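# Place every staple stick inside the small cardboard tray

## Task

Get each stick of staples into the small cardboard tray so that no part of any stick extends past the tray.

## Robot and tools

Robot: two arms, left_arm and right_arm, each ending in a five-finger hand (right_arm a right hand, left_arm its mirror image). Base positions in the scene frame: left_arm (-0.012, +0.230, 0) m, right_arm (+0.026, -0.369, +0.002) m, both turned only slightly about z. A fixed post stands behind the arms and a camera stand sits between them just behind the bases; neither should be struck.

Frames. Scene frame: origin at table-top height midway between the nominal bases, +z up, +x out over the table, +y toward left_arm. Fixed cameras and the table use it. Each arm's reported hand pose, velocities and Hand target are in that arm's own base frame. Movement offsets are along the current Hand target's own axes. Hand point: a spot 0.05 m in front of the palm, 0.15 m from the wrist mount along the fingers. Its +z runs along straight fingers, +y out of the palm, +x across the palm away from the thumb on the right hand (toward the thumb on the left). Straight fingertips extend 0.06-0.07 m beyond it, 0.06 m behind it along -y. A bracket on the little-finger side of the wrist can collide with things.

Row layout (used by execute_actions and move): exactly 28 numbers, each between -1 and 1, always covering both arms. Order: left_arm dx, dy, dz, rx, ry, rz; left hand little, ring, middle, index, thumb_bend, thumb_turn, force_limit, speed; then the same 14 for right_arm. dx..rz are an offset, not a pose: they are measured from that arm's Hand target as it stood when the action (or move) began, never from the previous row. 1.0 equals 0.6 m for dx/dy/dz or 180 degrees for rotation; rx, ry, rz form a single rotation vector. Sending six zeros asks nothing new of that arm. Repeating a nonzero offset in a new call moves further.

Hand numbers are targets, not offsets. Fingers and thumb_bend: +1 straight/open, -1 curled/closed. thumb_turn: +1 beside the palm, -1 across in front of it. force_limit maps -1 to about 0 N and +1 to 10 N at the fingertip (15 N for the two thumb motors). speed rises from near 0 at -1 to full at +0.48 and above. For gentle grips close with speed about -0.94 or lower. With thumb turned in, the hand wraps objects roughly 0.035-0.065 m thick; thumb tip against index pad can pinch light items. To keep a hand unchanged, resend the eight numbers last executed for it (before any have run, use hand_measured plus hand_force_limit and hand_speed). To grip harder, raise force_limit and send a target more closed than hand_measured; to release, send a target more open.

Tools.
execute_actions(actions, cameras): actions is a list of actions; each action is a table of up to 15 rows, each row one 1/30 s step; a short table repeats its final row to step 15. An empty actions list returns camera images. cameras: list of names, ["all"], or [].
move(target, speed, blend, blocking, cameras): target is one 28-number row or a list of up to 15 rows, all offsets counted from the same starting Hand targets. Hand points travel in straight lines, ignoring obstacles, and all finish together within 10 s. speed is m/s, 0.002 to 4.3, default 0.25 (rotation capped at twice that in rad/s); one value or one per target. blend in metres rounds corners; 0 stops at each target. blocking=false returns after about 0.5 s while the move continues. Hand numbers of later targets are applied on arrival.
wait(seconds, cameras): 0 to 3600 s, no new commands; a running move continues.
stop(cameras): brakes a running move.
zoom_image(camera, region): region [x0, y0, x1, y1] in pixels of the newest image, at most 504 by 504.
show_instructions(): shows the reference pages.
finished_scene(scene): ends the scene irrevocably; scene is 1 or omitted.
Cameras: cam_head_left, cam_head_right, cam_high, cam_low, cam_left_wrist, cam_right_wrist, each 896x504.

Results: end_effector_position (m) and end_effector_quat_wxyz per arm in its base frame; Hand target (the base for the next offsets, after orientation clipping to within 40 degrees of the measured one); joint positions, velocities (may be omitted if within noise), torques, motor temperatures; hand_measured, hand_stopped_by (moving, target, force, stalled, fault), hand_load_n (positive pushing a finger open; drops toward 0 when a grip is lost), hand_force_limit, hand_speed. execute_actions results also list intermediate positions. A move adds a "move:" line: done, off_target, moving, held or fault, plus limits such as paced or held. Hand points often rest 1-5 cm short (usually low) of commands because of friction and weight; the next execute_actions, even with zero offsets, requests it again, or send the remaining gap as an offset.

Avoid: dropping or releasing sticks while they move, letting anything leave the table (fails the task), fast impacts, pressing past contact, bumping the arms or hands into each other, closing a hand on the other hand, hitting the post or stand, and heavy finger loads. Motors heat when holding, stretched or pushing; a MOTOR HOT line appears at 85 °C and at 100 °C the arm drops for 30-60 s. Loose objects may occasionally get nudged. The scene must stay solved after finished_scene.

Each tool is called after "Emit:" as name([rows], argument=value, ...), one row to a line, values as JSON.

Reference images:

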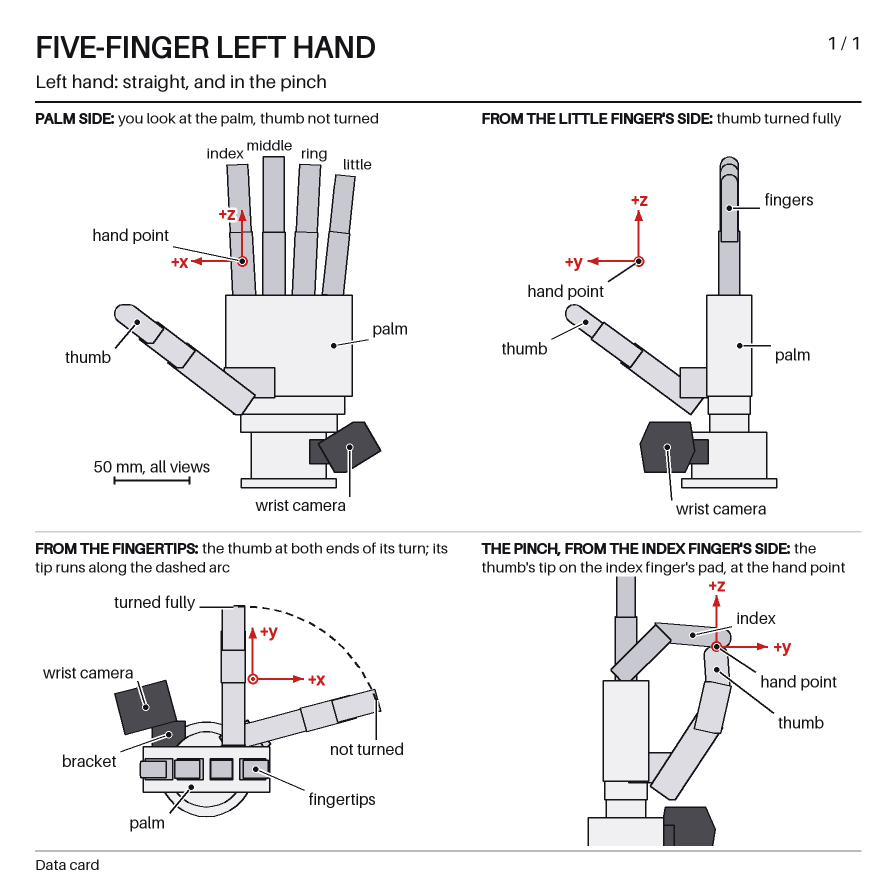

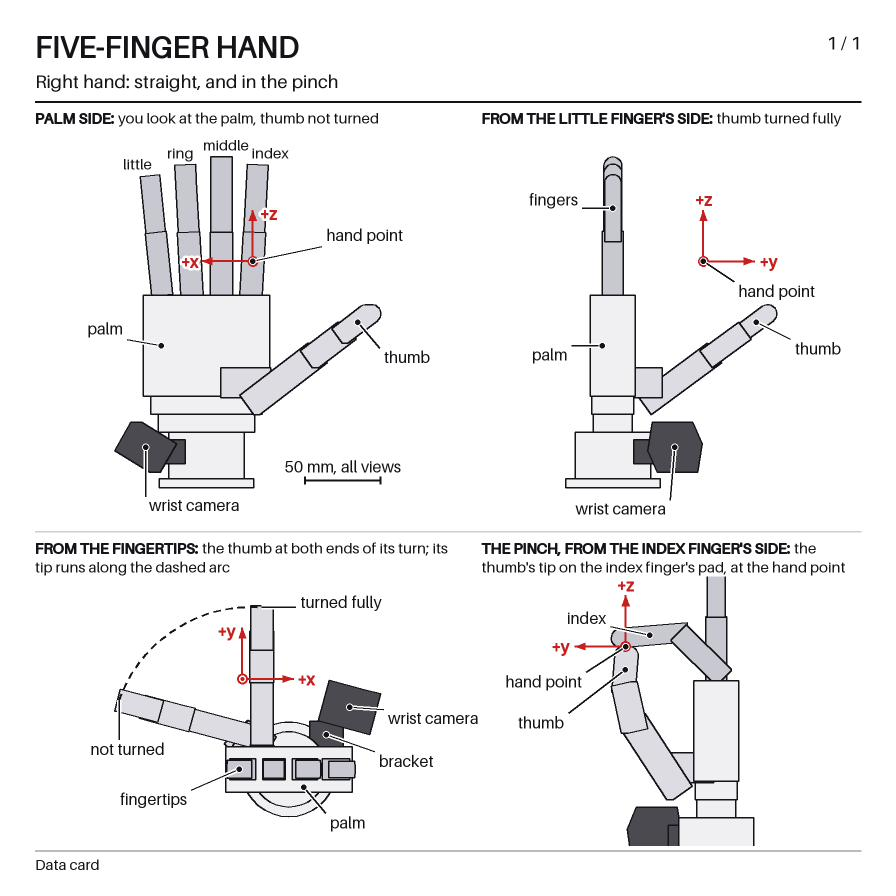

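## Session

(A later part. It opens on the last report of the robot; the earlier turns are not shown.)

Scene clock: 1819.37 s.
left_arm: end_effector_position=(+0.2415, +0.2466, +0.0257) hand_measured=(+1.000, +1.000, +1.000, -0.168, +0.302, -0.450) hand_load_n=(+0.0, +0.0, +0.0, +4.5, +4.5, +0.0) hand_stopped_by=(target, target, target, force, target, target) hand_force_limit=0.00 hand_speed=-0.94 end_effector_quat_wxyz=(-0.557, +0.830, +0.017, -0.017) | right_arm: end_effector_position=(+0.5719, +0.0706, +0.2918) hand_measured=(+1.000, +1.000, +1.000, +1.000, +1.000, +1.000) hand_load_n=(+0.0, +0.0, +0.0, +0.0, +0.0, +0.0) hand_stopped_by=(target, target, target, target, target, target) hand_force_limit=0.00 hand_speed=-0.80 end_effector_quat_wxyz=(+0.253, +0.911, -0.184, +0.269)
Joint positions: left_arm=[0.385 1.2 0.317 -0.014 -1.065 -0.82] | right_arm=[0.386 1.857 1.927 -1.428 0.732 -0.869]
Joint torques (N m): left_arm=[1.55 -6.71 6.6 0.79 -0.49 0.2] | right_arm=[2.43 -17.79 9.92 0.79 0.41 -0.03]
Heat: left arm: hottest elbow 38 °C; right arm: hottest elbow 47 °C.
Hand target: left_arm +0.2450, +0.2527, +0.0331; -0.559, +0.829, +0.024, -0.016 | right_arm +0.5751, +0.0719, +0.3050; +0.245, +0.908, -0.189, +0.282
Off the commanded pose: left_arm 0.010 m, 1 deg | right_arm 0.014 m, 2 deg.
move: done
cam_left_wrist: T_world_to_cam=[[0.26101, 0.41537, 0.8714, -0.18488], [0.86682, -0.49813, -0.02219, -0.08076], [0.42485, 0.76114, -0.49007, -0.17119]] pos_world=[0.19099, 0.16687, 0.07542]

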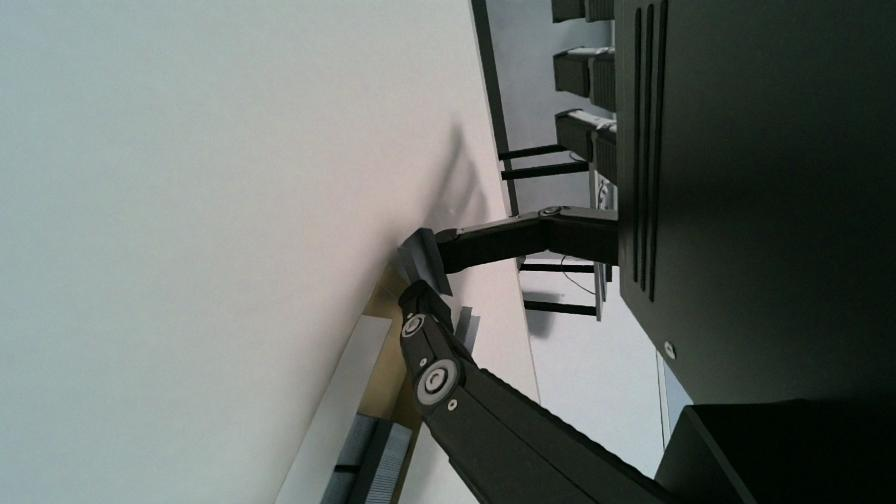

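Emit:
move([
  [0,-0.0232,-0.0094,0,0,0,1,1,1,-0.45,0.3,-0.45,0.0,-0.94,0,0,0,0,0,0,1,1,1,1,1,1,0,-0.8],
  [0.0387,-0.0103,-0.0498,0,-0.0618,-0.025,1,1,1,-0.45,0.3,-0.45,0.0,-0.94,0,0,0,0,0,0,1,1,1,1,1,1,0,-0.8],
], speed=0.08, cameras=["cam_left_wrist"])

Emit:
zoom_image(camera="cam_left_wrist", region=[120, 160, 460, 500])

Emit:
zoom_image(camera="cam_left_wrist", region=[340, 180, 500, 340])

Scene clock: 1830.60 s.
left_arm: end_effector_position=(+0.2510, +0.2282, +0.0417) hand_measured=(+1.000, +1.000, +1.000, -0.168, +0.302, -0.450) hand_load_n=(+0.0, +0.0, +0.0, +4.5, +4.0, +0.0) hand_stopped_by=(target, target, target, force, target, target) hand_force_limit=0.00 hand_speed=-0.94 end_effector_quat_wxyz=(-0.550, +0.824, +0.107, -0.089) | right_arm: end_effector_position=(+0.5719, +0.0706, +0.2918) hand_measured=(+1.000, +1.000, +1.000, +1.000, +1.000, +1.000) hand_load_n=(+0.0, +0.0, +0.0, +0.0, +0.0, +0.0) hand_stopped_by=(target, target, target, target, target, target) hand_force_limit=0.00 hand_speed=-0.80 end_effector_quat_wxyz=(+0.253, +0.911, -0.184, +0.269)
Joint positions: left_arm=[0.257 1.368 0.585 -0.866 -1.181 -1.624] | right_arm=[0.386 1.857 1.927 -1.428 0.732 -0.869]
Joint torques (N m): left_arm=[-0.15 -6.42 7.8 -0.17 -0.95 -0.02] | right_arm=[2.49 -17.85 10.11 0.88 0.39 -0.05]
Heat: left arm: hottest elbow 38 °C; right arm: hottest elbow 47 °C.
Hand target: left_arm +0.2696, +0.2288, +0.0500; -0.554, +0.822, +0.110, -0.074 | right_arm +0.5751, +0.0719, +0.3050; +0.245, +0.908, -0.189, +0.282
Off the commanded pose: left_arm 0.020 m, 2 deg | right_arm 0.014 m, 2 deg.
move: off_target (left_arm)
cam_left_wrist: T_world_to_cam=[[0.17623, 0.46952, 0.86516, -0.18447], [0.95669, -0.28858, -0.03826, -0.16756], [0.2317, 0.83443, -0.50004, -0.12118]] pos_world=[0.22089, 0.13938, 0.09259]

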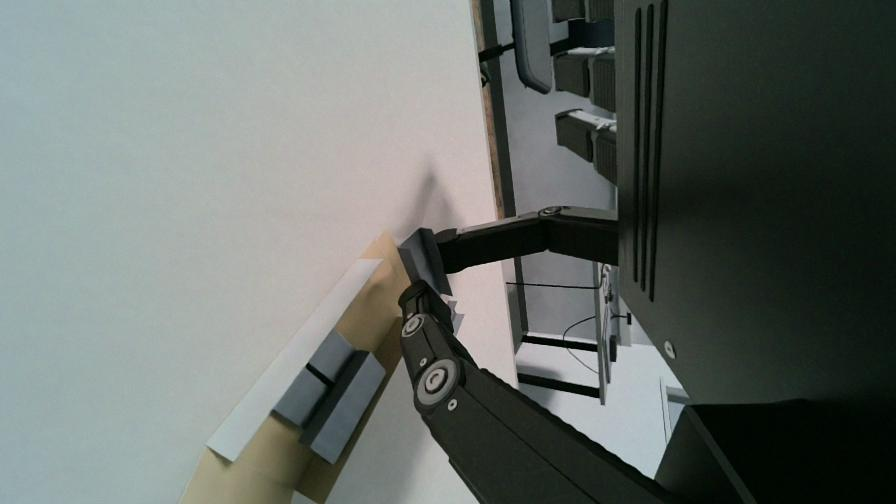

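Scaled by 1.482 from the camera's image (finer frame: 1280x720).

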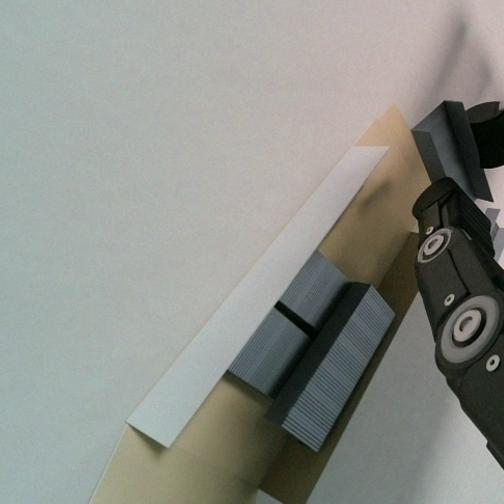

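Scaled by 3.150 from the camera's image (finer frame: 1280x720).

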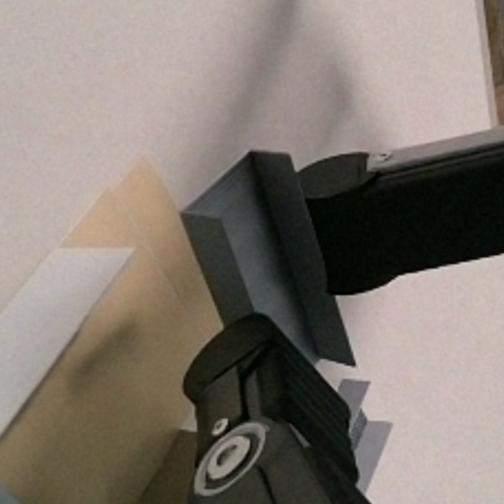

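Emit:
move(target=[-0.017,0.0197,0.018,0,-0.0206,-0.0083,1,1,1,-0.45,0.3,-0.45,0.0,-0.94,0,0,0,0,0,0,1,1,1,1,1,1,0,-0.8], speed=0.06, cameras=["cam_left_wrist"])

Emit:
zoom_image(camera="cam_left_wrist", region=[280, 160, 520, 400])

Scene clock: 1848.30 s.
left_arm: end_effector_position=(+0.2448, +0.2288, +0.0300) hand_measured=(+1.000, +1.000, +1.000, -0.168, +0.302, -0.450) hand_load_n=(+0.0, +0.0, +0.0, +4.5, +4.0, -0.5) hand_stopped_by=(target, target, target, force, target, target) hand_force_limit=0.00 hand_speed=-0.94 end_effector_quat_wxyz=(-0.551, +0.818, +0.131, -0.103) | right_arm: end_effector_position=(+0.5719, +0.0706, +0.2918) hand_measured=(+1.000, +1.000, +1.000, +1.000, +1.000, +1.000) hand_load_n=(+0.0, +0.0, +0.0, +0.0, +0.0, +0.0) hand_stopped_by=(target, target, target, target, target, target) hand_force_limit=0.00 hand_speed=-0.80 end_effector_quat_wxyz=(+0.253, +0.911, -0.184, +0.269)
Joint positions: left_arm=[0.257 1.438 0.601 -0.945 -1.181 -1.773] | right_arm=[0.386 1.857 1.927 -1.428 0.732 -0.869]
Joint torques (N m): left_arm=[1.08 -5.71 6.87 -0.51 -0.71 0.01] | right_arm=[2.08 -17.79 10.13 0.85 0.47 -0.02]
Heat: left arm: hottest elbow 39 °C; right arm: hottest elbow 47 °C.
Hand target: left_arm +0.2582, +0.2315, +0.0350; -0.551, +0.817, +0.139, -0.094 | right_arm +0.5751, +0.0719, +0.3050; +0.245, +0.908, -0.189, +0.282
Off the commanded pose: left_arm 0.015 m, 1 deg | right_arm 0.014 m, 2 deg.
move: off_target (left_arm)
cam_left_wrist: T_world_to_cam=[[0.14765, 0.47059, 0.86991, -0.16684], [0.9714, -0.23436, -0.03809, -0.1779], [0.18595, 0.85066, -0.49174, -0.11882]] pos_world=[0.21954, 0.1379, 0.07993]

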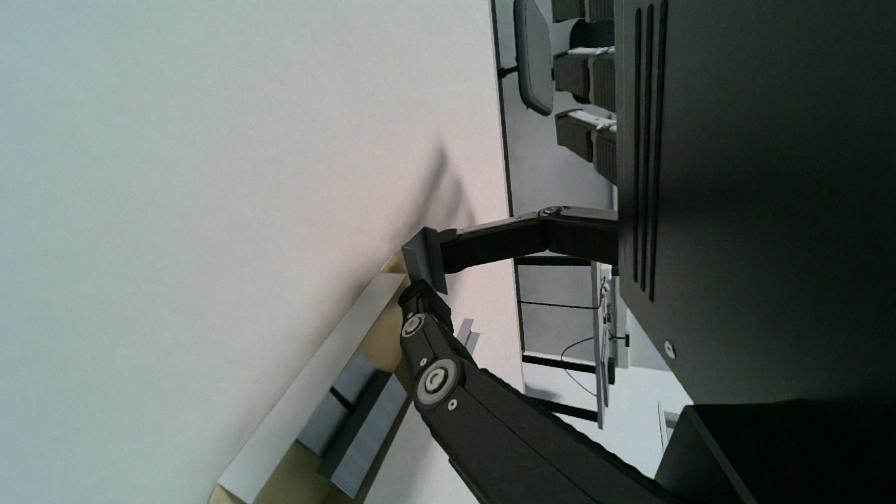

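Scaled by 2.100 from the camera's image (finer frame: 1280x720).

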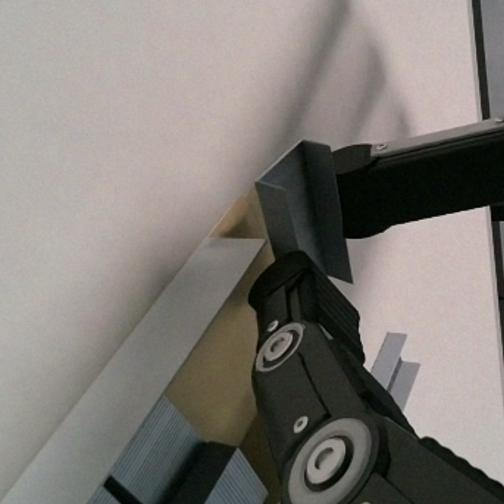

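Emit:
move([
  [0,-0.0077,-0.0031,0,0,0,1,1,1,-0.45,0.3,-0.45,0.0,-0.94,0,0,0,0,0,0,1,1,1,1,1,1,0,-0.8],
  [0.0247,-0.003,-0.0147,0,0,0,1,1,1,-0.45,0.3,-0.45,0.0,-0.94,0,0,0,0,0,0,1,1,1,1,1,1,0,-0.8],
], speed=0.06, cameras=["cam_left_wrist"])

Emit:
zoom_image(camera="cam_left_wrist", region=[280, 160, 520, 400])

Scene clock: 1853.60 s.
left_arm: end_effector_position=(+0.2586, +0.2303, +0.0347) hand_measured=(+1.000, +1.000, +1.000, -0.168, +0.302, -0.450) hand_load_n=(+0.0, +0.0, +0.0, +4.5, +4.0, -0.5) hand_stopped_by=(target, target, target, force, target, target) hand_force_limit=0.00 hand_speed=-0.94 end_effector_quat_wxyz=(-0.550, +0.817, +0.136, -0.107) | right_arm: end_effector_position=(+0.5719, +0.0706, +0.2918) hand_measured=(+1.000, +1.000, +1.000, +1.000, +1.000, +1.000) hand_load_n=(+0.0, +0.0, +0.0, +0.0, +0.0, +0.5) hand_stopped_by=(target, target, target, target, target, target) hand_force_limit=0.00 hand_speed=-0.80 end_effector_quat_wxyz=(+0.253, +0.911, -0.184, +0.269)
Joint positions: left_arm=[0.249 1.475 0.656 -1.011 -1.176 -1.824] | right_arm=[0.386 1.857 1.927 -1.428 0.732 -0.869]
Joint torques (N m): left_arm=[0.09 -8.12 7.05 -0.44 -0.74 0.04] | right_arm=[2.02 -18.14 9.96 0.88 0.46 -0.03]
Heat: left arm: hottest elbow 40 °C; right arm: hottest elbow 47 °C.
Hand target: left_arm +0.2747, +0.2293, +0.0400; -0.551, +0.817, +0.139, -0.094 | right_arm +0.5751, +0.0719, +0.3050; +0.245, +0.908, -0.189, +0.282
Off the commanded pose: left_arm 0.017 m, 2 deg | right_arm 0.014 m, 2 deg.
move: off_target (left_arm)
cam_left_wrist: T_world_to_cam=[[0.14257, 0.47251, 0.86972, -0.17277], [0.97423, -0.22218, -0.03899, -0.19433], [0.17481, 0.85286, -0.49201, -0.11799]] pos_world=[0.23458, 0.13909, 0.08463]

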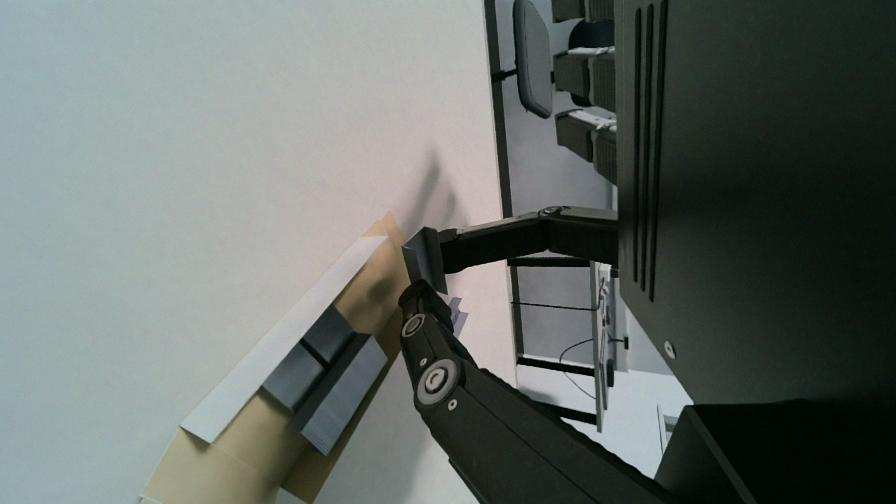

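Scaled by 2.100 from the camera's image (finer frame: 1280x720).

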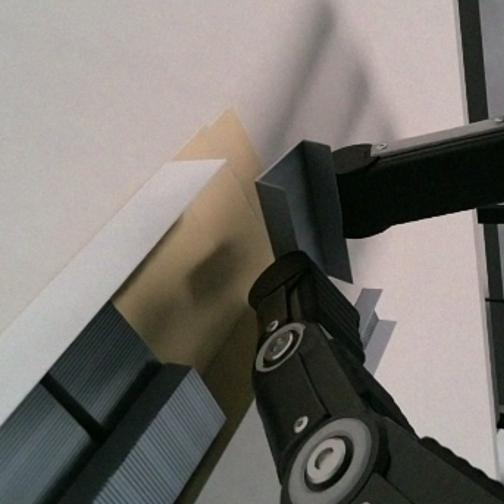

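Emit:
move(target=[-0.0038,-0.0081,0.02,0,-0.0155,-0.0063,1,1,1,-0.45,0.3,-0.45,0.0,-0.94,0,0,0,0,0,0,1,1,1,1,1,1,0,-0.8], speed=0.06, cameras=["cam_left_wrist"])

Emit:
zoom_image(camera="cam_left_wrist", region=[280, 160, 520, 400])

Scene clock: 1892.17 s.
left_arm: end_effector_position=(+0.2586, +0.2332, +0.0350) hand_measured=(+1.000, +1.000, +1.000, -0.168, +0.302, -0.450) hand_load_n=(+0.0, +0.0, +0.0, +4.0, +3.5, -1.0) hand_stopped_by=(target, target, target, force, target, target) hand_force_limit=0.00 hand_speed=-0.94 end_effector_quat_wxyz=(-0.550, +0.815, +0.144, -0.112) | right_arm: end_effector_position=(+0.5719, +0.0706, +0.2918) hand_measured=(+1.000, +1.000, +1.000, +1.000, +1.000, +1.000) hand_load_n=(+0.0, +0.0, +0.0, +0.0, +0.0, +0.0) hand_stopped_by=(target, target, target, target, target, target) hand_force_limit=0.00 hand_speed=-0.80 end_effector_quat_wxyz=(+0.253, +0.911, -0.184, +0.269)
Joint positions: left_arm=[0.257 1.492 0.673 -1.043 -1.174 -1.858] | right_arm=[0.386 1.857 1.927 -1.428 0.732 -0.869]
Joint torques (N m): left_arm=[2.84 -7.82 7.05 -0.72 -0.6 -0.05] | right_arm=[2.14 -18.32 10.06 1.09 0.41 -0.02]
Heat: left arm: hottest elbow 39 °C; right arm: hottest elbow 47 °C.
Hand target: left_arm +0.2683, +0.2407, +0.0400; -0.549, +0.813, +0.160, -0.108 | right_arm +0.5751, +0.0719, +0.3050; +0.245, +0.908, -0.189, +0.282
Off the commanded pose: left_arm 0.013 m, 2 deg | right_arm 0.014 m, 2 deg.
move: off_target (left_arm)
cam_left_wrist: T_world_to_cam=[[0.1327, 0.47429, 0.87031, -0.17232], [0.97871, -0.2014, -0.03947, -0.1996], [0.15656, 0.85702, -0.49092, -0.11663]] pos_world=[0.23648, 0.14149, 0.08484]

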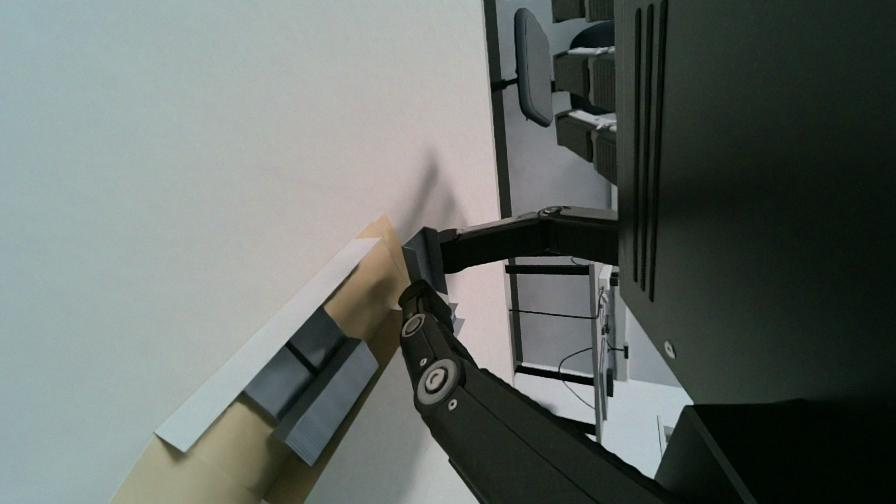

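Scaled by 2.100 from the camera's image (finer frame: 1280x720).

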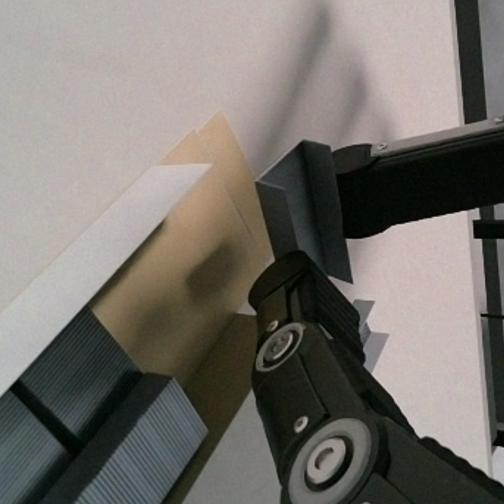

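Emit:
move(target=[-0.0046,0.009,0.0225,0,0,0,1,1,1,-0.45,0.3,-0.45,0.0,-0.94,0,0,0,0,0,0,1,1,1,1,1,1,0,-0.8], speed=0.06, cameras=["cam_left_wrist"])

Emit:
zoom_image(camera="cam_left_wrist", region=[280, 160, 520, 400])

Scene clock: 1897.90 s.
left_arm: end_effector_position=(+0.2645, +0.2452, +0.0319) hand_measured=(+1.000, +1.000, +1.000, -0.168, +0.302, -0.450) hand_load_n=(+0.0, +0.0, +0.0, +4.5, +4.0, -0.5) hand_stopped_by=(target, target, target, force, target, target) hand_force_limit=0.00 hand_speed=-0.94 end_effector_quat_wxyz=(-0.548, +0.815, +0.160, -0.101) | right_arm: end_effector_position=(+0.5719, +0.0706, +0.2918) hand_measured=(+1.000, +1.000, +1.000, +1.000, +1.000, +1.000) hand_load_n=(+0.0, +0.0, +0.0, +0.0, +0.0, +0.0) hand_stopped_by=(target, target, target, target, target, target) hand_force_limit=0.00 hand_speed=-0.80 end_effector_quat_wxyz=(+0.253, +0.911, -0.184, +0.269)
Joint positions: left_arm=[0.292 1.496 0.673 -0.953 -1.174 -1.804] | right_arm=[0.386 1.857 1.927 -1.428 0.732 -0.869]
Joint torques (N m): left_arm=[2.02 -7.3 4.75 0.43 -0.99 0.19] | right_arm=[2.02 -17.32 10.17 0.85 0.49 -0.06]
Heat: left arm: hottest elbow 39 °C; right arm: hottest elbow 47 °C.
Hand target: left_arm +0.2617, +0.2493, +0.0299; -0.549, +0.814, +0.160, -0.108 | right_arm +0.5751, +0.0719, +0.3050; +0.245, +0.908, -0.189, +0.282
Off the commanded pose: left_arm 0.005 m, 1 deg | right_arm 0.014 m, 2 deg.
move: done
cam_left_wrist: T_world_to_cam=[[0.09477, 0.47143, 0.8768, -0.16554], [0.98226, -0.18744, -0.00539, -0.20854], [0.16181, 0.86175, -0.48083, -0.13223]] pos_world=[0.24192, 0.1529, 0.08045]

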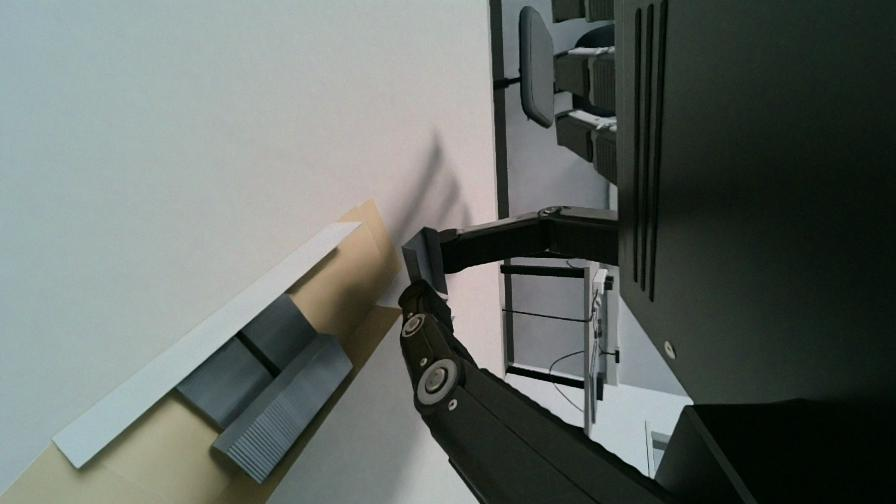

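Scaled by 2.100 from the camera's image (finer frame: 1280x720).

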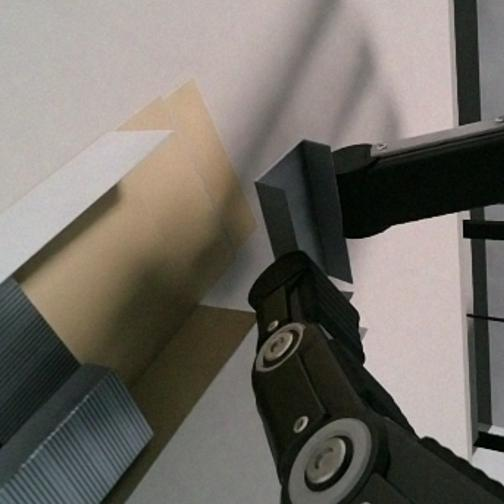

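Emit:
move(target=[-0.0205,0.0148,0.008,0,0,0,1,1,1,-0.45,0.3,-0.45,0.0,-0.94,0,0,0,0,0,0,1,1,1,1,1,1,0,-0.8], speed=0.06, cameras=["cam_left_wrist"])

Emit:
zoom_image(camera="cam_left_wrist", region=[280, 160, 520, 400])

Scene clock: 1908.83 s.
left_arm: end_effector_position=(+0.2530, +0.2419, +0.0215) hand_measured=(+1.000, +1.000, +1.000, -0.168, +0.302, -0.450) hand_load_n=(+0.0, +0.0, +0.0, +4.5, +3.5, -0.5) hand_stopped_by=(target, target, target, force, target, target) hand_force_limit=0.00 hand_speed=-0.94 end_effector_quat_wxyz=(-0.549, +0.814, +0.159, -0.102) | right_arm: end_effector_position=(+0.5719, +0.0706, +0.2918) hand_measured=(+1.000, +1.000, +1.000, +1.000, +1.000, +1.000) hand_load_n=(+0.0, +0.0, +0.0, +0.0, +0.0, +0.0) hand_stopped_by=(target, target, target, target, target, target) hand_force_limit=0.00 hand_speed=-0.80 end_effector_quat_wxyz=(+0.253, +0.911, -0.184, +0.269)
Joint positions: left_arm=[0.292 1.496 0.631 -0.911 -1.175 -1.802] | right_arm=[0.386 1.857 1.927 -1.428 0.732 -0.869]
Joint torques (N m): left_arm=[3.02 -7.77 4.51 0.34 -0.85 0.26] | right_arm=[1.9 -17.32 10.02 0.91 0.41 -0.07]
Heat: left arm: hottest elbow 38 °C; right arm: hottest elbow 47 °C.
Hand target: left_arm +0.2500, +0.2457, +0.0199; -0.549, +0.814, +0.160, -0.108 | right_arm +0.5751, +0.0719, +0.3050; +0.245, +0.908, -0.189, +0.282
Off the commanded pose: left_arm 0.005 m, 1 deg | right_arm 0.014 m, 2 deg.
move: done
cam_left_wrist: T_world_to_cam=[[0.097, 0.47087, 0.87685, -0.15423], [0.98204, -0.18851, -0.0074, -0.19766], [0.16181, 0.86182, -0.4807, -0.13256]] pos_world=[0.23052, 0.1496, 0.07005]

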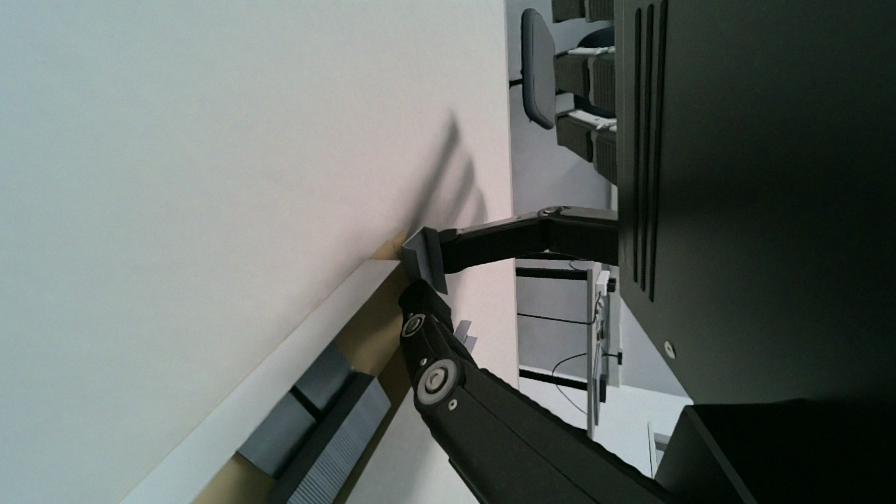

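Scaled by 2.100 from the camera's image (finer frame: 1280x720).

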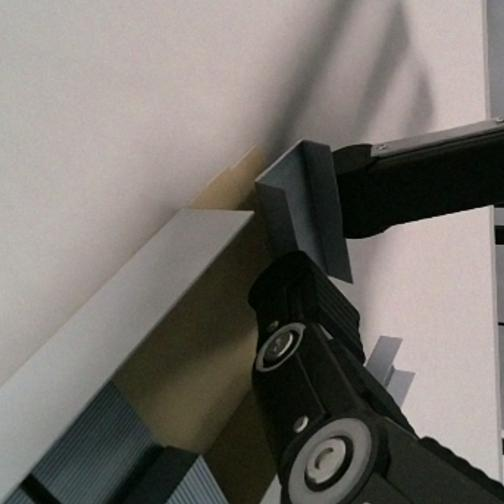

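Emit:
move(target=[0,0.0162,0.0066,0,0,0,1,1,1,-0.45,0.3,-0.45,0.0,-0.94,0,0,0,0,0,0,1,1,1,1,1,1,0,-0.8], speed=0.04, cameras=["cam_left_wrist"])

Emit:
zoom_image(camera="cam_left_wrist", region=[280, 160, 520, 400])

Scene clock: 1913.60 s.
left_arm: end_effector_position=(+0.2574, +0.2443, +0.0176) hand_measured=(+1.000, +1.000, +1.000, -0.168, +0.302, -0.450) hand_load_n=(+0.0, +0.0, +0.0, +5.0, +2.5, -0.5) hand_stopped_by=(target, target, target, force, target, target) hand_force_limit=0.00 hand_speed=-0.94 end_effector_quat_wxyz=(-0.553, +0.812, +0.162, -0.095) | right_arm: end_effector_position=(+0.5719, +0.0706, +0.2918) hand_measured=(+1.000, +1.000, +1.000, +1.000, +1.000, +1.000) hand_load_n=(+0.0, +0.0, +0.0, +0.0, +0.0, +0.0) hand_stopped_by=(target, target, target, target, target, target) hand_force_limit=0.00 hand_speed=-0.80 end_effector_quat_wxyz=(+0.253, +0.911, -0.184, +0.269)
Joint positions: left_arm=[0.292 1.514 0.631 -0.878 -1.184 -1.802] | right_arm=[0.386 1.857 1.927 -1.428 0.732 -0.869]
Joint torques (N m): left_arm=[1.73 -7 3.77 0.53 -0.57 0.21] | right_arm=[2.02 -18.43 9.95 0.84 0.46 -0.03]
Heat: left arm: hottest elbow 38 °C; right arm: hottest elbow 47 °C.
Hand target: left_arm +0.2499, +0.2458, +0.0094; -0.549, +0.813, +0.160, -0.108 | right_arm +0.5751, +0.0719, +0.3050; +0.245, +0.908, -0.189, +0.282
Off the commanded pose: left_arm 0.011 m, 2 deg | right_arm 0.014 m, 2 deg.
move: off_target (left_arm)
cam_left_wrist: T_world_to_cam=[[0.08712, 0.45964, 0.88382, -0.14727], [0.98174, -0.19019, 0.00214, -0.20113], [0.16908, 0.8675, -0.46782, -0.14063]] pos_world=[0.23407, 0.15144, 0.0648]

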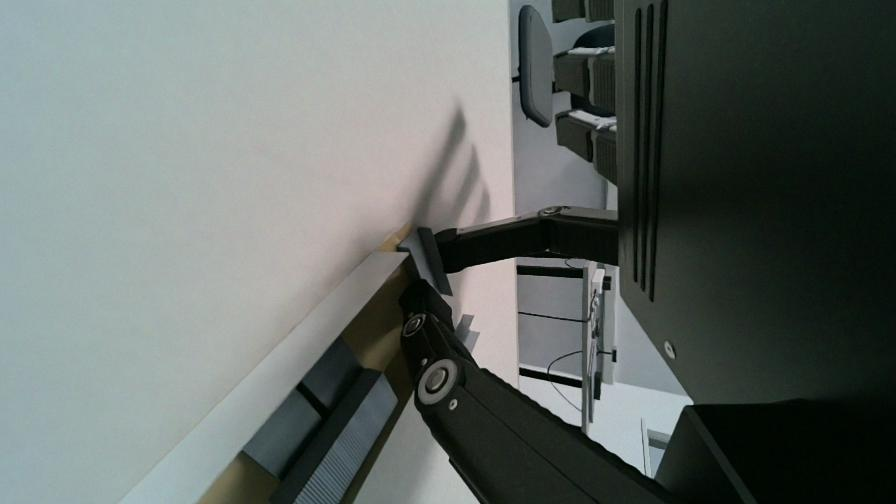

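Scaled by 2.100 from the camera's image (finer frame: 1280x720).

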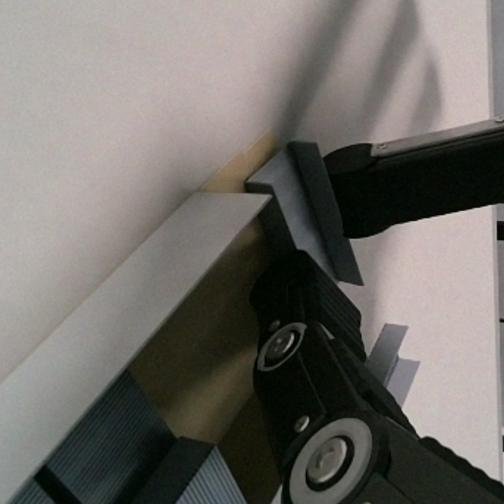

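Emit:
move([
  [0,0,0,0,0,0,1,1,1,0.1,0.3,-0.45,0.0,-0.9,0,0,0,0,0,0,1,1,1,1,1,1,0,-0.8],
  [0,-0.0541,-0.0219,0,0,0,1,1,1,0.1,0.3,-0.45,0.0,-0.9,0,0,0,0,0,0,1,1,1,1,1,1,0,-0.8],
], speed=0.06, cameras=["cam_left_wrist"])

Emit:
zoom_image(camera="cam_left_wrist", region=[240, 160, 500, 420])

Scene clock: 1920.87 s.
left_arm: end_effector_position=(+0.2430, +0.2396, +0.0357) hand_measured=(+1.000, +1.000, +1.000, +0.100, +0.300, -0.450) hand_load_n=(+0.0, +0.0, +0.0, +0.0, +0.0, +0.0) hand_stopped_by=(target, target, target, target, target, target) hand_force_limit=0.00 hand_speed=-0.90 end_effector_quat_wxyz=(-0.550, +0.814, +0.151, -0.112) | right_arm: end_effector_position=(+0.5719, +0.0706, +0.2918) hand_measured=(+1.000, +1.000, +1.000, +1.000, +1.000, +1.000) hand_load_n=(+0.0, +0.0, +0.0, +0.0, +0.0, +0.0) hand_stopped_by=(target, target, target, target, target, target) hand_force_limit=0.00 hand_speed=-0.80 end_effector_quat_wxyz=(+0.253, +0.911, -0.184, +0.269)
Joint positions: left_arm=[0.292 1.447 0.629 -0.982 -1.181 -1.799] | right_arm=[0.386 1.857 1.927 -1.428 0.732 -0.869]
Joint torques (N m): left_arm=[1.55 -8.53 6.57 -0.36 -0.73 0.22] | right_arm=[2.49 -16.91 10.07 0.77 0.42 -0.07]
Heat: left arm: hottest elbow 37 °C; right arm: hottest elbow 47 °C.
Hand target: left_arm +0.2499, +0.2457, +0.0443; -0.548, +0.814, +0.160, -0.108 | right_arm +0.5751, +0.0719, +0.3050; +0.245, +0.908, -0.189, +0.282
Off the commanded pose: left_arm 0.013 m, 1 deg | right_arm 0.014 m, 2 deg.
move: off_target (left_arm)
cam_left_wrist: T_world_to_cam=[[0.12177, 0.47254, 0.87286, -0.171], [0.98102, -0.191, -0.03346, -0.18633], [0.15091, 0.86036, -0.48683, -0.11888]] pos_world=[0.22155, 0.14749, 0.08515]

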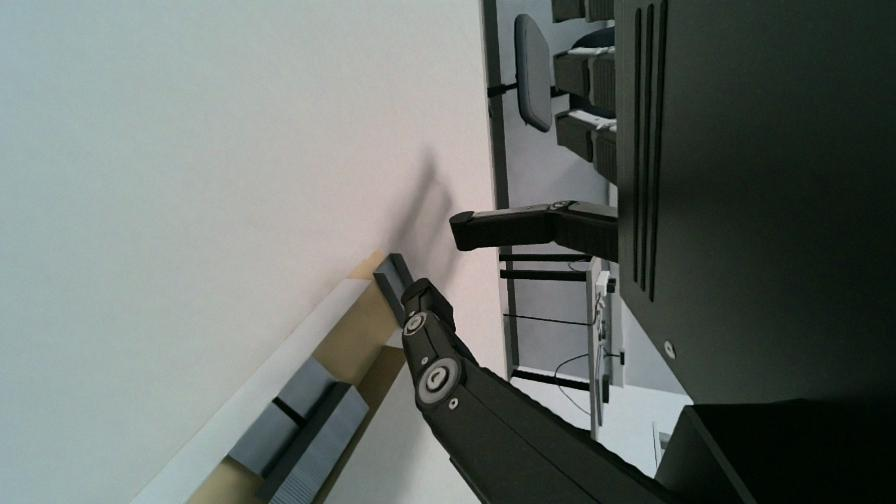

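Scaled by 1.938 from the camera's image (finer frame: 1280x720).

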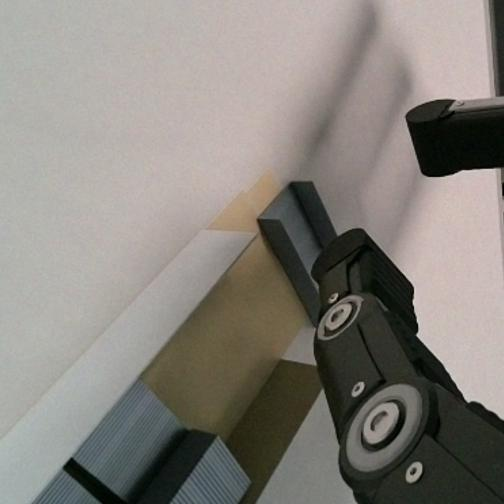

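Emit:
move(target=[0.0037,0.0346,0.0182,0,0,0,1,1,1,0.1,0.3,-0.45,0.0,-0.9,0,0,0,0,0,0,1,1,1,1,1,1,0,-0.8], speed=0.06, cameras=["cam_left_wrist"])

Emit:
zoom_image(camera="cam_left_wrist", region=[280, 160, 520, 400])

Scene clock: 1937.10 s.
left_arm: end_effector_position=(+0.2524, +0.2442, +0.0219) hand_measured=(+1.000, +1.000, +1.000, +0.100, +0.300, -0.450) hand_load_n=(+0.0, +0.0, +0.0, +0.0, +0.0, +0.0) hand_stopped_by=(target, target, target, target, target, target) hand_force_limit=0.00 hand_speed=-0.90 end_effector_quat_wxyz=(-0.550, +0.814, +0.157, -0.103) | right_arm: end_effector_position=(+0.5719, +0.0706, +0.2918) hand_measured=(+1.000, +1.000, +1.000, +1.000, +1.000, +1.000) hand_load_n=(+0.0, +0.0, +0.0, +0.0, +0.0, +0.0) hand_stopped_by=(target, target, target, target, target, target) hand_force_limit=0.00 hand_speed=-0.80 end_effector_quat_wxyz=(+0.253, +0.911, -0.184, +0.269)
Joint positions: left_arm=[0.298 1.494 0.629 -0.896 -1.181 -1.781] | right_arm=[0.386 1.857 1.927 -1.428 0.732 -0.869]
Joint torques (N m): left_arm=[2.61 -7.94 4.62 0.25 -0.75 0.29] | right_arm=[1.9 -18.26 10.13 1.02 0.43 -0.09]
Heat: left arm: hottest elbow 38 °C; right arm: hottest elbow 47 °C.
Hand target: left_arm +0.2510, +0.2487, +0.0210; -0.549, +0.814, +0.160, -0.108 | right_arm +0.5751, +0.0719, +0.3050; +0.245, +0.908, -0.189, +0.282
Off the commanded pose: left_arm 0.005 m, 1 deg | right_arm 0.014 m, 2 deg.
move: done
cam_left_wrist: T_world_to_cam=[[0.10314, 0.46814, 0.87762, -0.15653], [0.98146, -0.19119, -0.01336, -0.19569], [0.16154, 0.86272, -0.47918, -0.13439]] pos_world=[0.22992, 0.15181, 0.07036]

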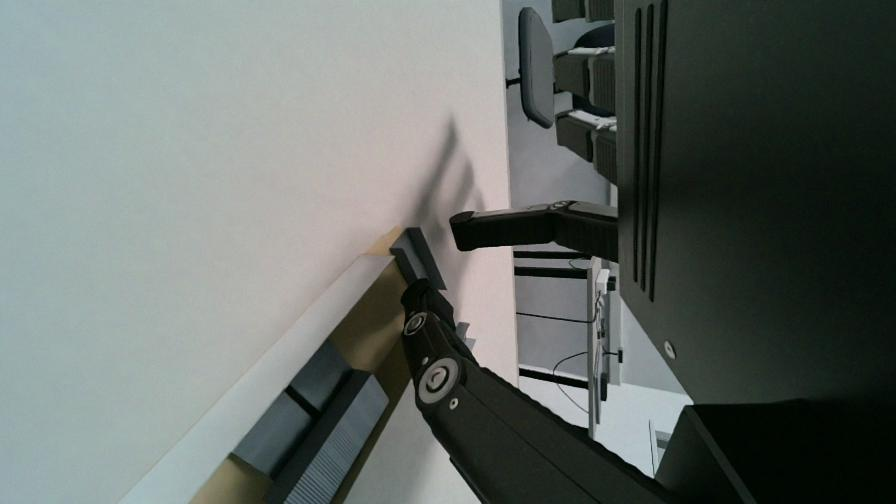

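Scaled by 2.100 from the camera's image (finer frame: 1280x720).

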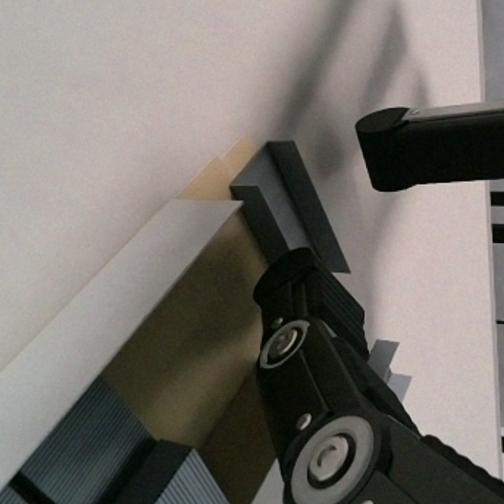

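Emit:
move(target=[-0.0015,0.0122,0.0057,0,0,0,1,1,1,0.1,0.3,-0.45,0.0,-0.9,0,0,0,0,0,0,1,1,1,1,1,1,0,-0.8], speed=0.06)

Emit:
move(target=[0,0,0,0,0,0,1,1,1,-0.45,0.3,-0.45,0.0,-0.94,0,0,0,0,0,0,1,1,1,1,1,1,0,-0.8], speed=0.06, cameras=["cam_left_wrist"])

Emit:
zoom_image(camera="cam_left_wrist", region=[280, 160, 520, 400])

Scene clock: 1944.50 s.
left_arm: end_effector_position=(+0.2563, +0.2455, +0.0171) hand_measured=(+1.000, +1.000, +1.000, +0.100, +0.300, -0.450) hand_load_n=(+0.0, +0.0, +0.0, +0.0, +0.0, +0.0) hand_stopped_by=(target, target, target, target, target, target) hand_force_limit=0.00 hand_speed=-0.90 end_effector_quat_wxyz=(-0.551, +0.813, +0.159, -0.098) | right_arm: end_effector_position=(+0.5719, +0.0706, +0.2918) hand_measured=(+1.000, +1.000, +1.000, +1.000, +1.000, +1.000) hand_load_n=(+0.0, +0.0, +0.0, +0.0, +0.0, +0.0) hand_stopped_by=(target, target, target, target, target, target) hand_force_limit=0.00 hand_speed=-0.80 end_effector_quat_wxyz=(+0.253, +0.911, -0.184, +0.269)
Joint positions: left_arm=[0.298 1.51 0.629 -0.865 -1.181 -1.778] | right_arm=[0.386 1.857 1.927 -1.428 0.732 -0.869]
Joint torques (N m): left_arm=[1.96 -7.47 4.03 0.35 -0.73 0.21] | right_arm=[2.2 -17.85 9.99 0.91 0.45 -0.05]
Heat: left arm: hottest elbow 38 °C; right arm: hottest elbow 47 °C.
Hand target: left_arm +0.2500, +0.2488, +0.0129; -0.549, +0.814, +0.160, -0.108 | right_arm +0.5751, +0.0719, +0.3050; +0.245, +0.908, -0.189, +0.282
Off the commanded pose: left_arm 0.008 m, 1 deg | right_arm 0.014 m, 2 deg.
move: done

Scene clock: 1946.33 s.
left_arm: end_effector_position=(+0.2560, +0.2461, +0.0176) hand_measured=(+1.000, +1.000, +1.000, -0.168, +0.300, -0.450) hand_load_n=(+0.0, +0.0, +0.0, +5.0, +3.0, +0.0) hand_stopped_by=(target, target, target, force, target, target) hand_force_limit=0.00 hand_speed=-0.94 end_effector_quat_wxyz=(-0.552, +0.812, +0.160, -0.099) | right_arm: end_effector_position=(+0.5719, +0.0706, +0.2918) hand_measured=(+1.000, +1.000, +1.000, +1.000, +1.000, +1.000) hand_load_n=(+0.0, +0.0, +0.0, +0.0, +0.0, +0.0) hand_stopped_by=(target, target, target, target, target, target) hand_force_limit=0.00 hand_speed=-0.80 end_effector_quat_wxyz=(+0.253, +0.911, -0.184, +0.269)
Joint positions: left_arm=[0.3 1.51 0.629 -0.865 -1.184 -1.778] | right_arm=[0.386 1.857 1.927 -1.428 0.732 -0.869]
Joint torques (N m): left_arm=[2.37 -7.71 4.08 0.34 -0.65 0.21] | right_arm=[2.55 -17.08 10.33 0.85 0.48 -0.04]
Heat: left arm: hottest elbow 38 °C; right arm: hottest elbow 47 °C.
Hand target: left_arm +0.2500, +0.2489, +0.0130; -0.549, +0.813, +0.160, -0.108 | right_arm +0.5751, +0.0719, +0.3050; +0.245, +0.908, -0.189, +0.282
Off the commanded pose: left_arm 0.008 m, 1 deg | right_arm 0.014 m, 2 deg.
move: done
cam_left_wrist: T_world_to_cam=[[0.09444, 0.4628, 0.88142, -0.1506], [0.98156, -0.1911, -0.00483, -0.199], [0.16621, 0.86562, -0.47231, -0.14078]] pos_world=[0.23295, 0.15353, 0.06529]

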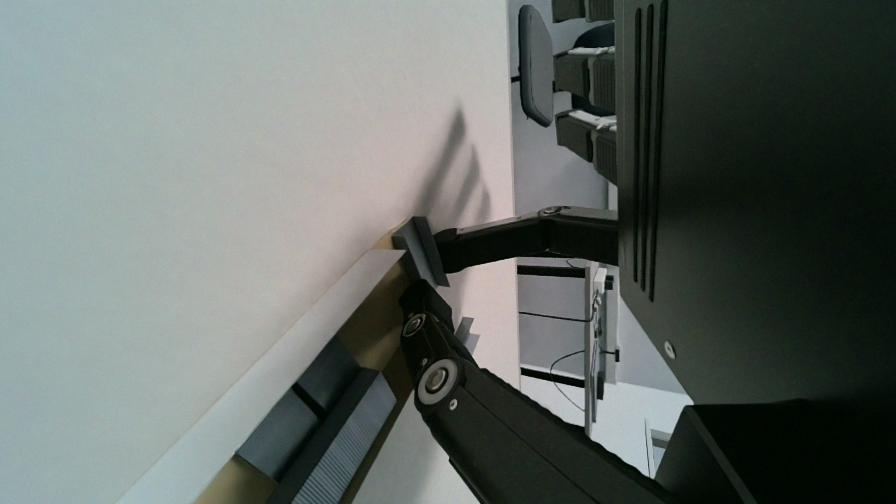

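Scaled by 2.100 from the camera's image (finer frame: 1280x720).

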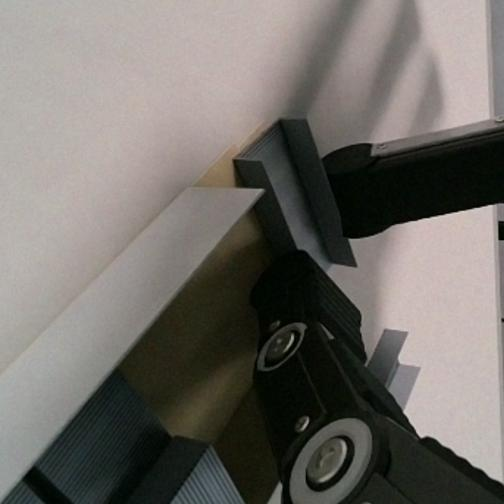

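Emit:
move([
  [0,0,0,0,0,0,1,1,1,0.1,0.3,-0.45,0.0,-0.9,0,0,0,0,0,0,1,1,1,1,1,1,0,-0.8],
  [0,-0.0463,-0.0188,0,0,0,1,1,1,0.0,0.3,1,0.0,-0.5,0,0,0,0,0,0,1,1,1,1,1,1,0,-0.8],
], speed=0.06, cameras=["cam_left_wrist"])

Emit:
zoom_image(camera="cam_left_wrist", region=[240, 160, 500, 420])

Scene clock: 1962.73 s.
left_arm: end_effector_position=(+0.2448, +0.2425, +0.0351) hand_measured=(+1.000, +1.000, +1.000, +0.000, +0.300, +1.000) hand_load_n=(+0.0, -0.5, +0.0, +0.0, +0.0, +0.0) hand_stopped_by=(target, target, target, target, target, target) hand_force_limit=0.00 hand_speed=-0.50 end_effector_quat_wxyz=(-0.550, +0.814, +0.151, -0.111) | right_arm: end_effector_position=(+0.5719, +0.0706, +0.2918) hand_measured=(+1.000, +1.000, +1.000, +1.000, +1.000, +1.000) hand_load_n=(+0.0, +0.0, +0.0, +0.0, -0.5, +0.0) hand_stopped_by=(target, target, target, target, target, target) hand_force_limit=0.00 hand_speed=-0.80 end_effector_quat_wxyz=(+0.253, +0.911, -0.184, +0.269)
Joint positions: left_arm=[0.3 1.447 0.629 -0.955 -1.183 -1.775] | right_arm=[0.386 1.857 1.927 -1.428 0.732 -0.869]
Joint torques (N m): left_arm=[1.79 -9.23 6.46 -0.38 -0.7 0.18] | right_arm=[2.08 -17.32 9.85 0.8 0.46 -0.06]
Heat: left arm: hottest elbow 37 °C; right arm: hottest elbow 47 °C.
Hand target: left_arm +0.2500, +0.2488, +0.0430; -0.548, +0.814, +0.160, -0.108 | right_arm +0.5751, +0.0719, +0.3050; +0.245, +0.908, -0.189, +0.282
Off the commanded pose: left_arm 0.011 m, 1 deg | right_arm 0.014 m, 2 deg.
move: off_target (left_arm); target 2's new numbers were sent with left_arm's hand 0.011 m and 1 deg from that target
cam_left_wrist: T_world_to_cam=[[0.1195, 0.47189, 0.87352, -0.17126], [0.9809, -0.19215, -0.03039, -0.18736], [0.1535, 0.86046, -0.48584, -0.12258]] pos_world=[0.22307, 0.1503, 0.08435]

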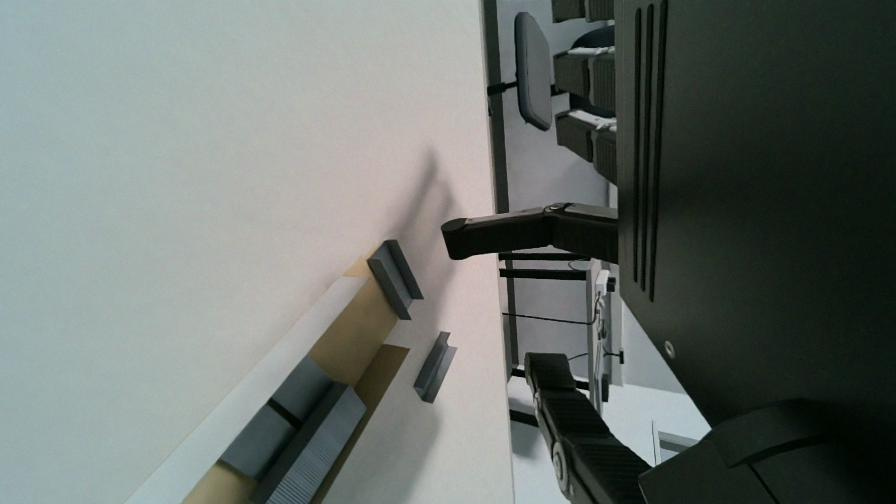

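Scaled by 1.938 from the camera's image (finer frame: 1280x720).

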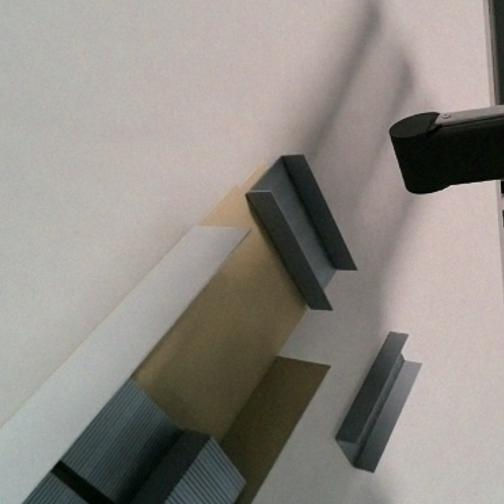

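Emit:
move(target=[0,0.0455,0.0187,0,0,0,1,1,1,0.0,0.3,1,0.0,-0.5,0,0,0,0,0,0,1,1,1,1,1,1,0,-0.8], speed=0.06, cameras=["cam_left_wrist"])

Emit:
zoom_image(camera="cam_left_wrist", region=[280, 160, 520, 400])

Scene clock: 1974.80 s.
left_arm: end_effector_position=(+0.2557, +0.2458, +0.0172) hand_measured=(+1.000, +1.000, +1.000, +0.000, +0.300, +1.000) hand_load_n=(+0.0, +0.0, +0.0, +0.0, +0.0, +0.0) hand_stopped_by=(target, target, target, target, target, target) hand_force_limit=0.00 hand_speed=-0.50 end_effector_quat_wxyz=(-0.551, +0.813, +0.158, -0.100) | right_arm: end_effector_position=(+0.5719, +0.0706, +0.2918) hand_measured=(+1.000, +1.000, +1.000, +1.000, +1.000, +1.000) hand_load_n=(+0.0, +0.0, +0.0, +0.0, +0.0, +0.0) hand_stopped_by=(target, target, target, target, target, target) hand_force_limit=0.00 hand_speed=-0.80 end_effector_quat_wxyz=(+0.253, +0.911, -0.184, +0.269)
Joint positions: left_arm=[0.3 1.511 0.629 -0.866 -1.183 -1.775] | right_arm=[0.386 1.857 1.927 -1.428 0.732 -0.869]
Joint torques (N m): left_arm=[1.9 -7.18 3.77 0.36 -0.72 0.21] | right_arm=[2.32 -17.61 9.98 0.84 0.47 -0.08]
Heat: left arm: hottest elbow 38 °C; right arm: hottest elbow 47 °C.
Hand target: left_arm +0.2500, +0.2490, +0.0134; -0.549, +0.813, +0.160, -0.108 | right_arm +0.5751, +0.0719, +0.3050; +0.245, +0.908, -0.189, +0.282
Off the commanded pose: left_arm 0.008 m, 1 deg | right_arm 0.014 m, 2 deg.
move: done
cam_left_wrist: T_world_to_cam=[[0.09743, 0.46509, 0.87989, -0.15133], [0.98136, -0.19203, -0.00717, -0.1985], [0.16563, 0.86418, -0.47513, -0.14008]] pos_world=[0.23274, 0.15332, 0.06518]

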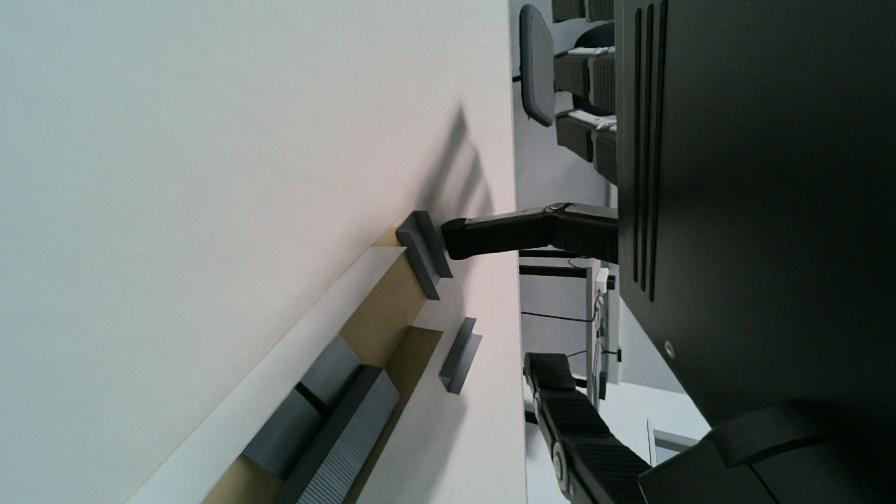

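Scaled by 2.100 from the camera's image (finer frame: 1280x720).

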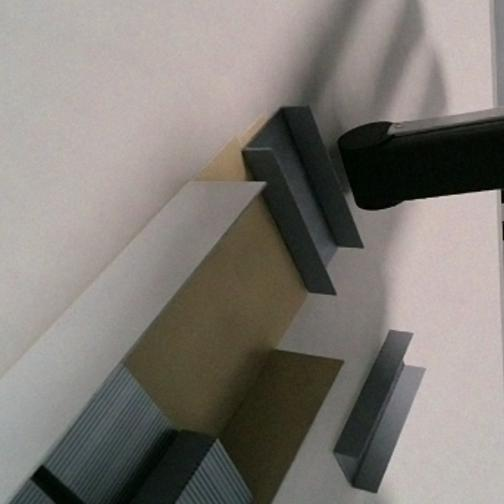

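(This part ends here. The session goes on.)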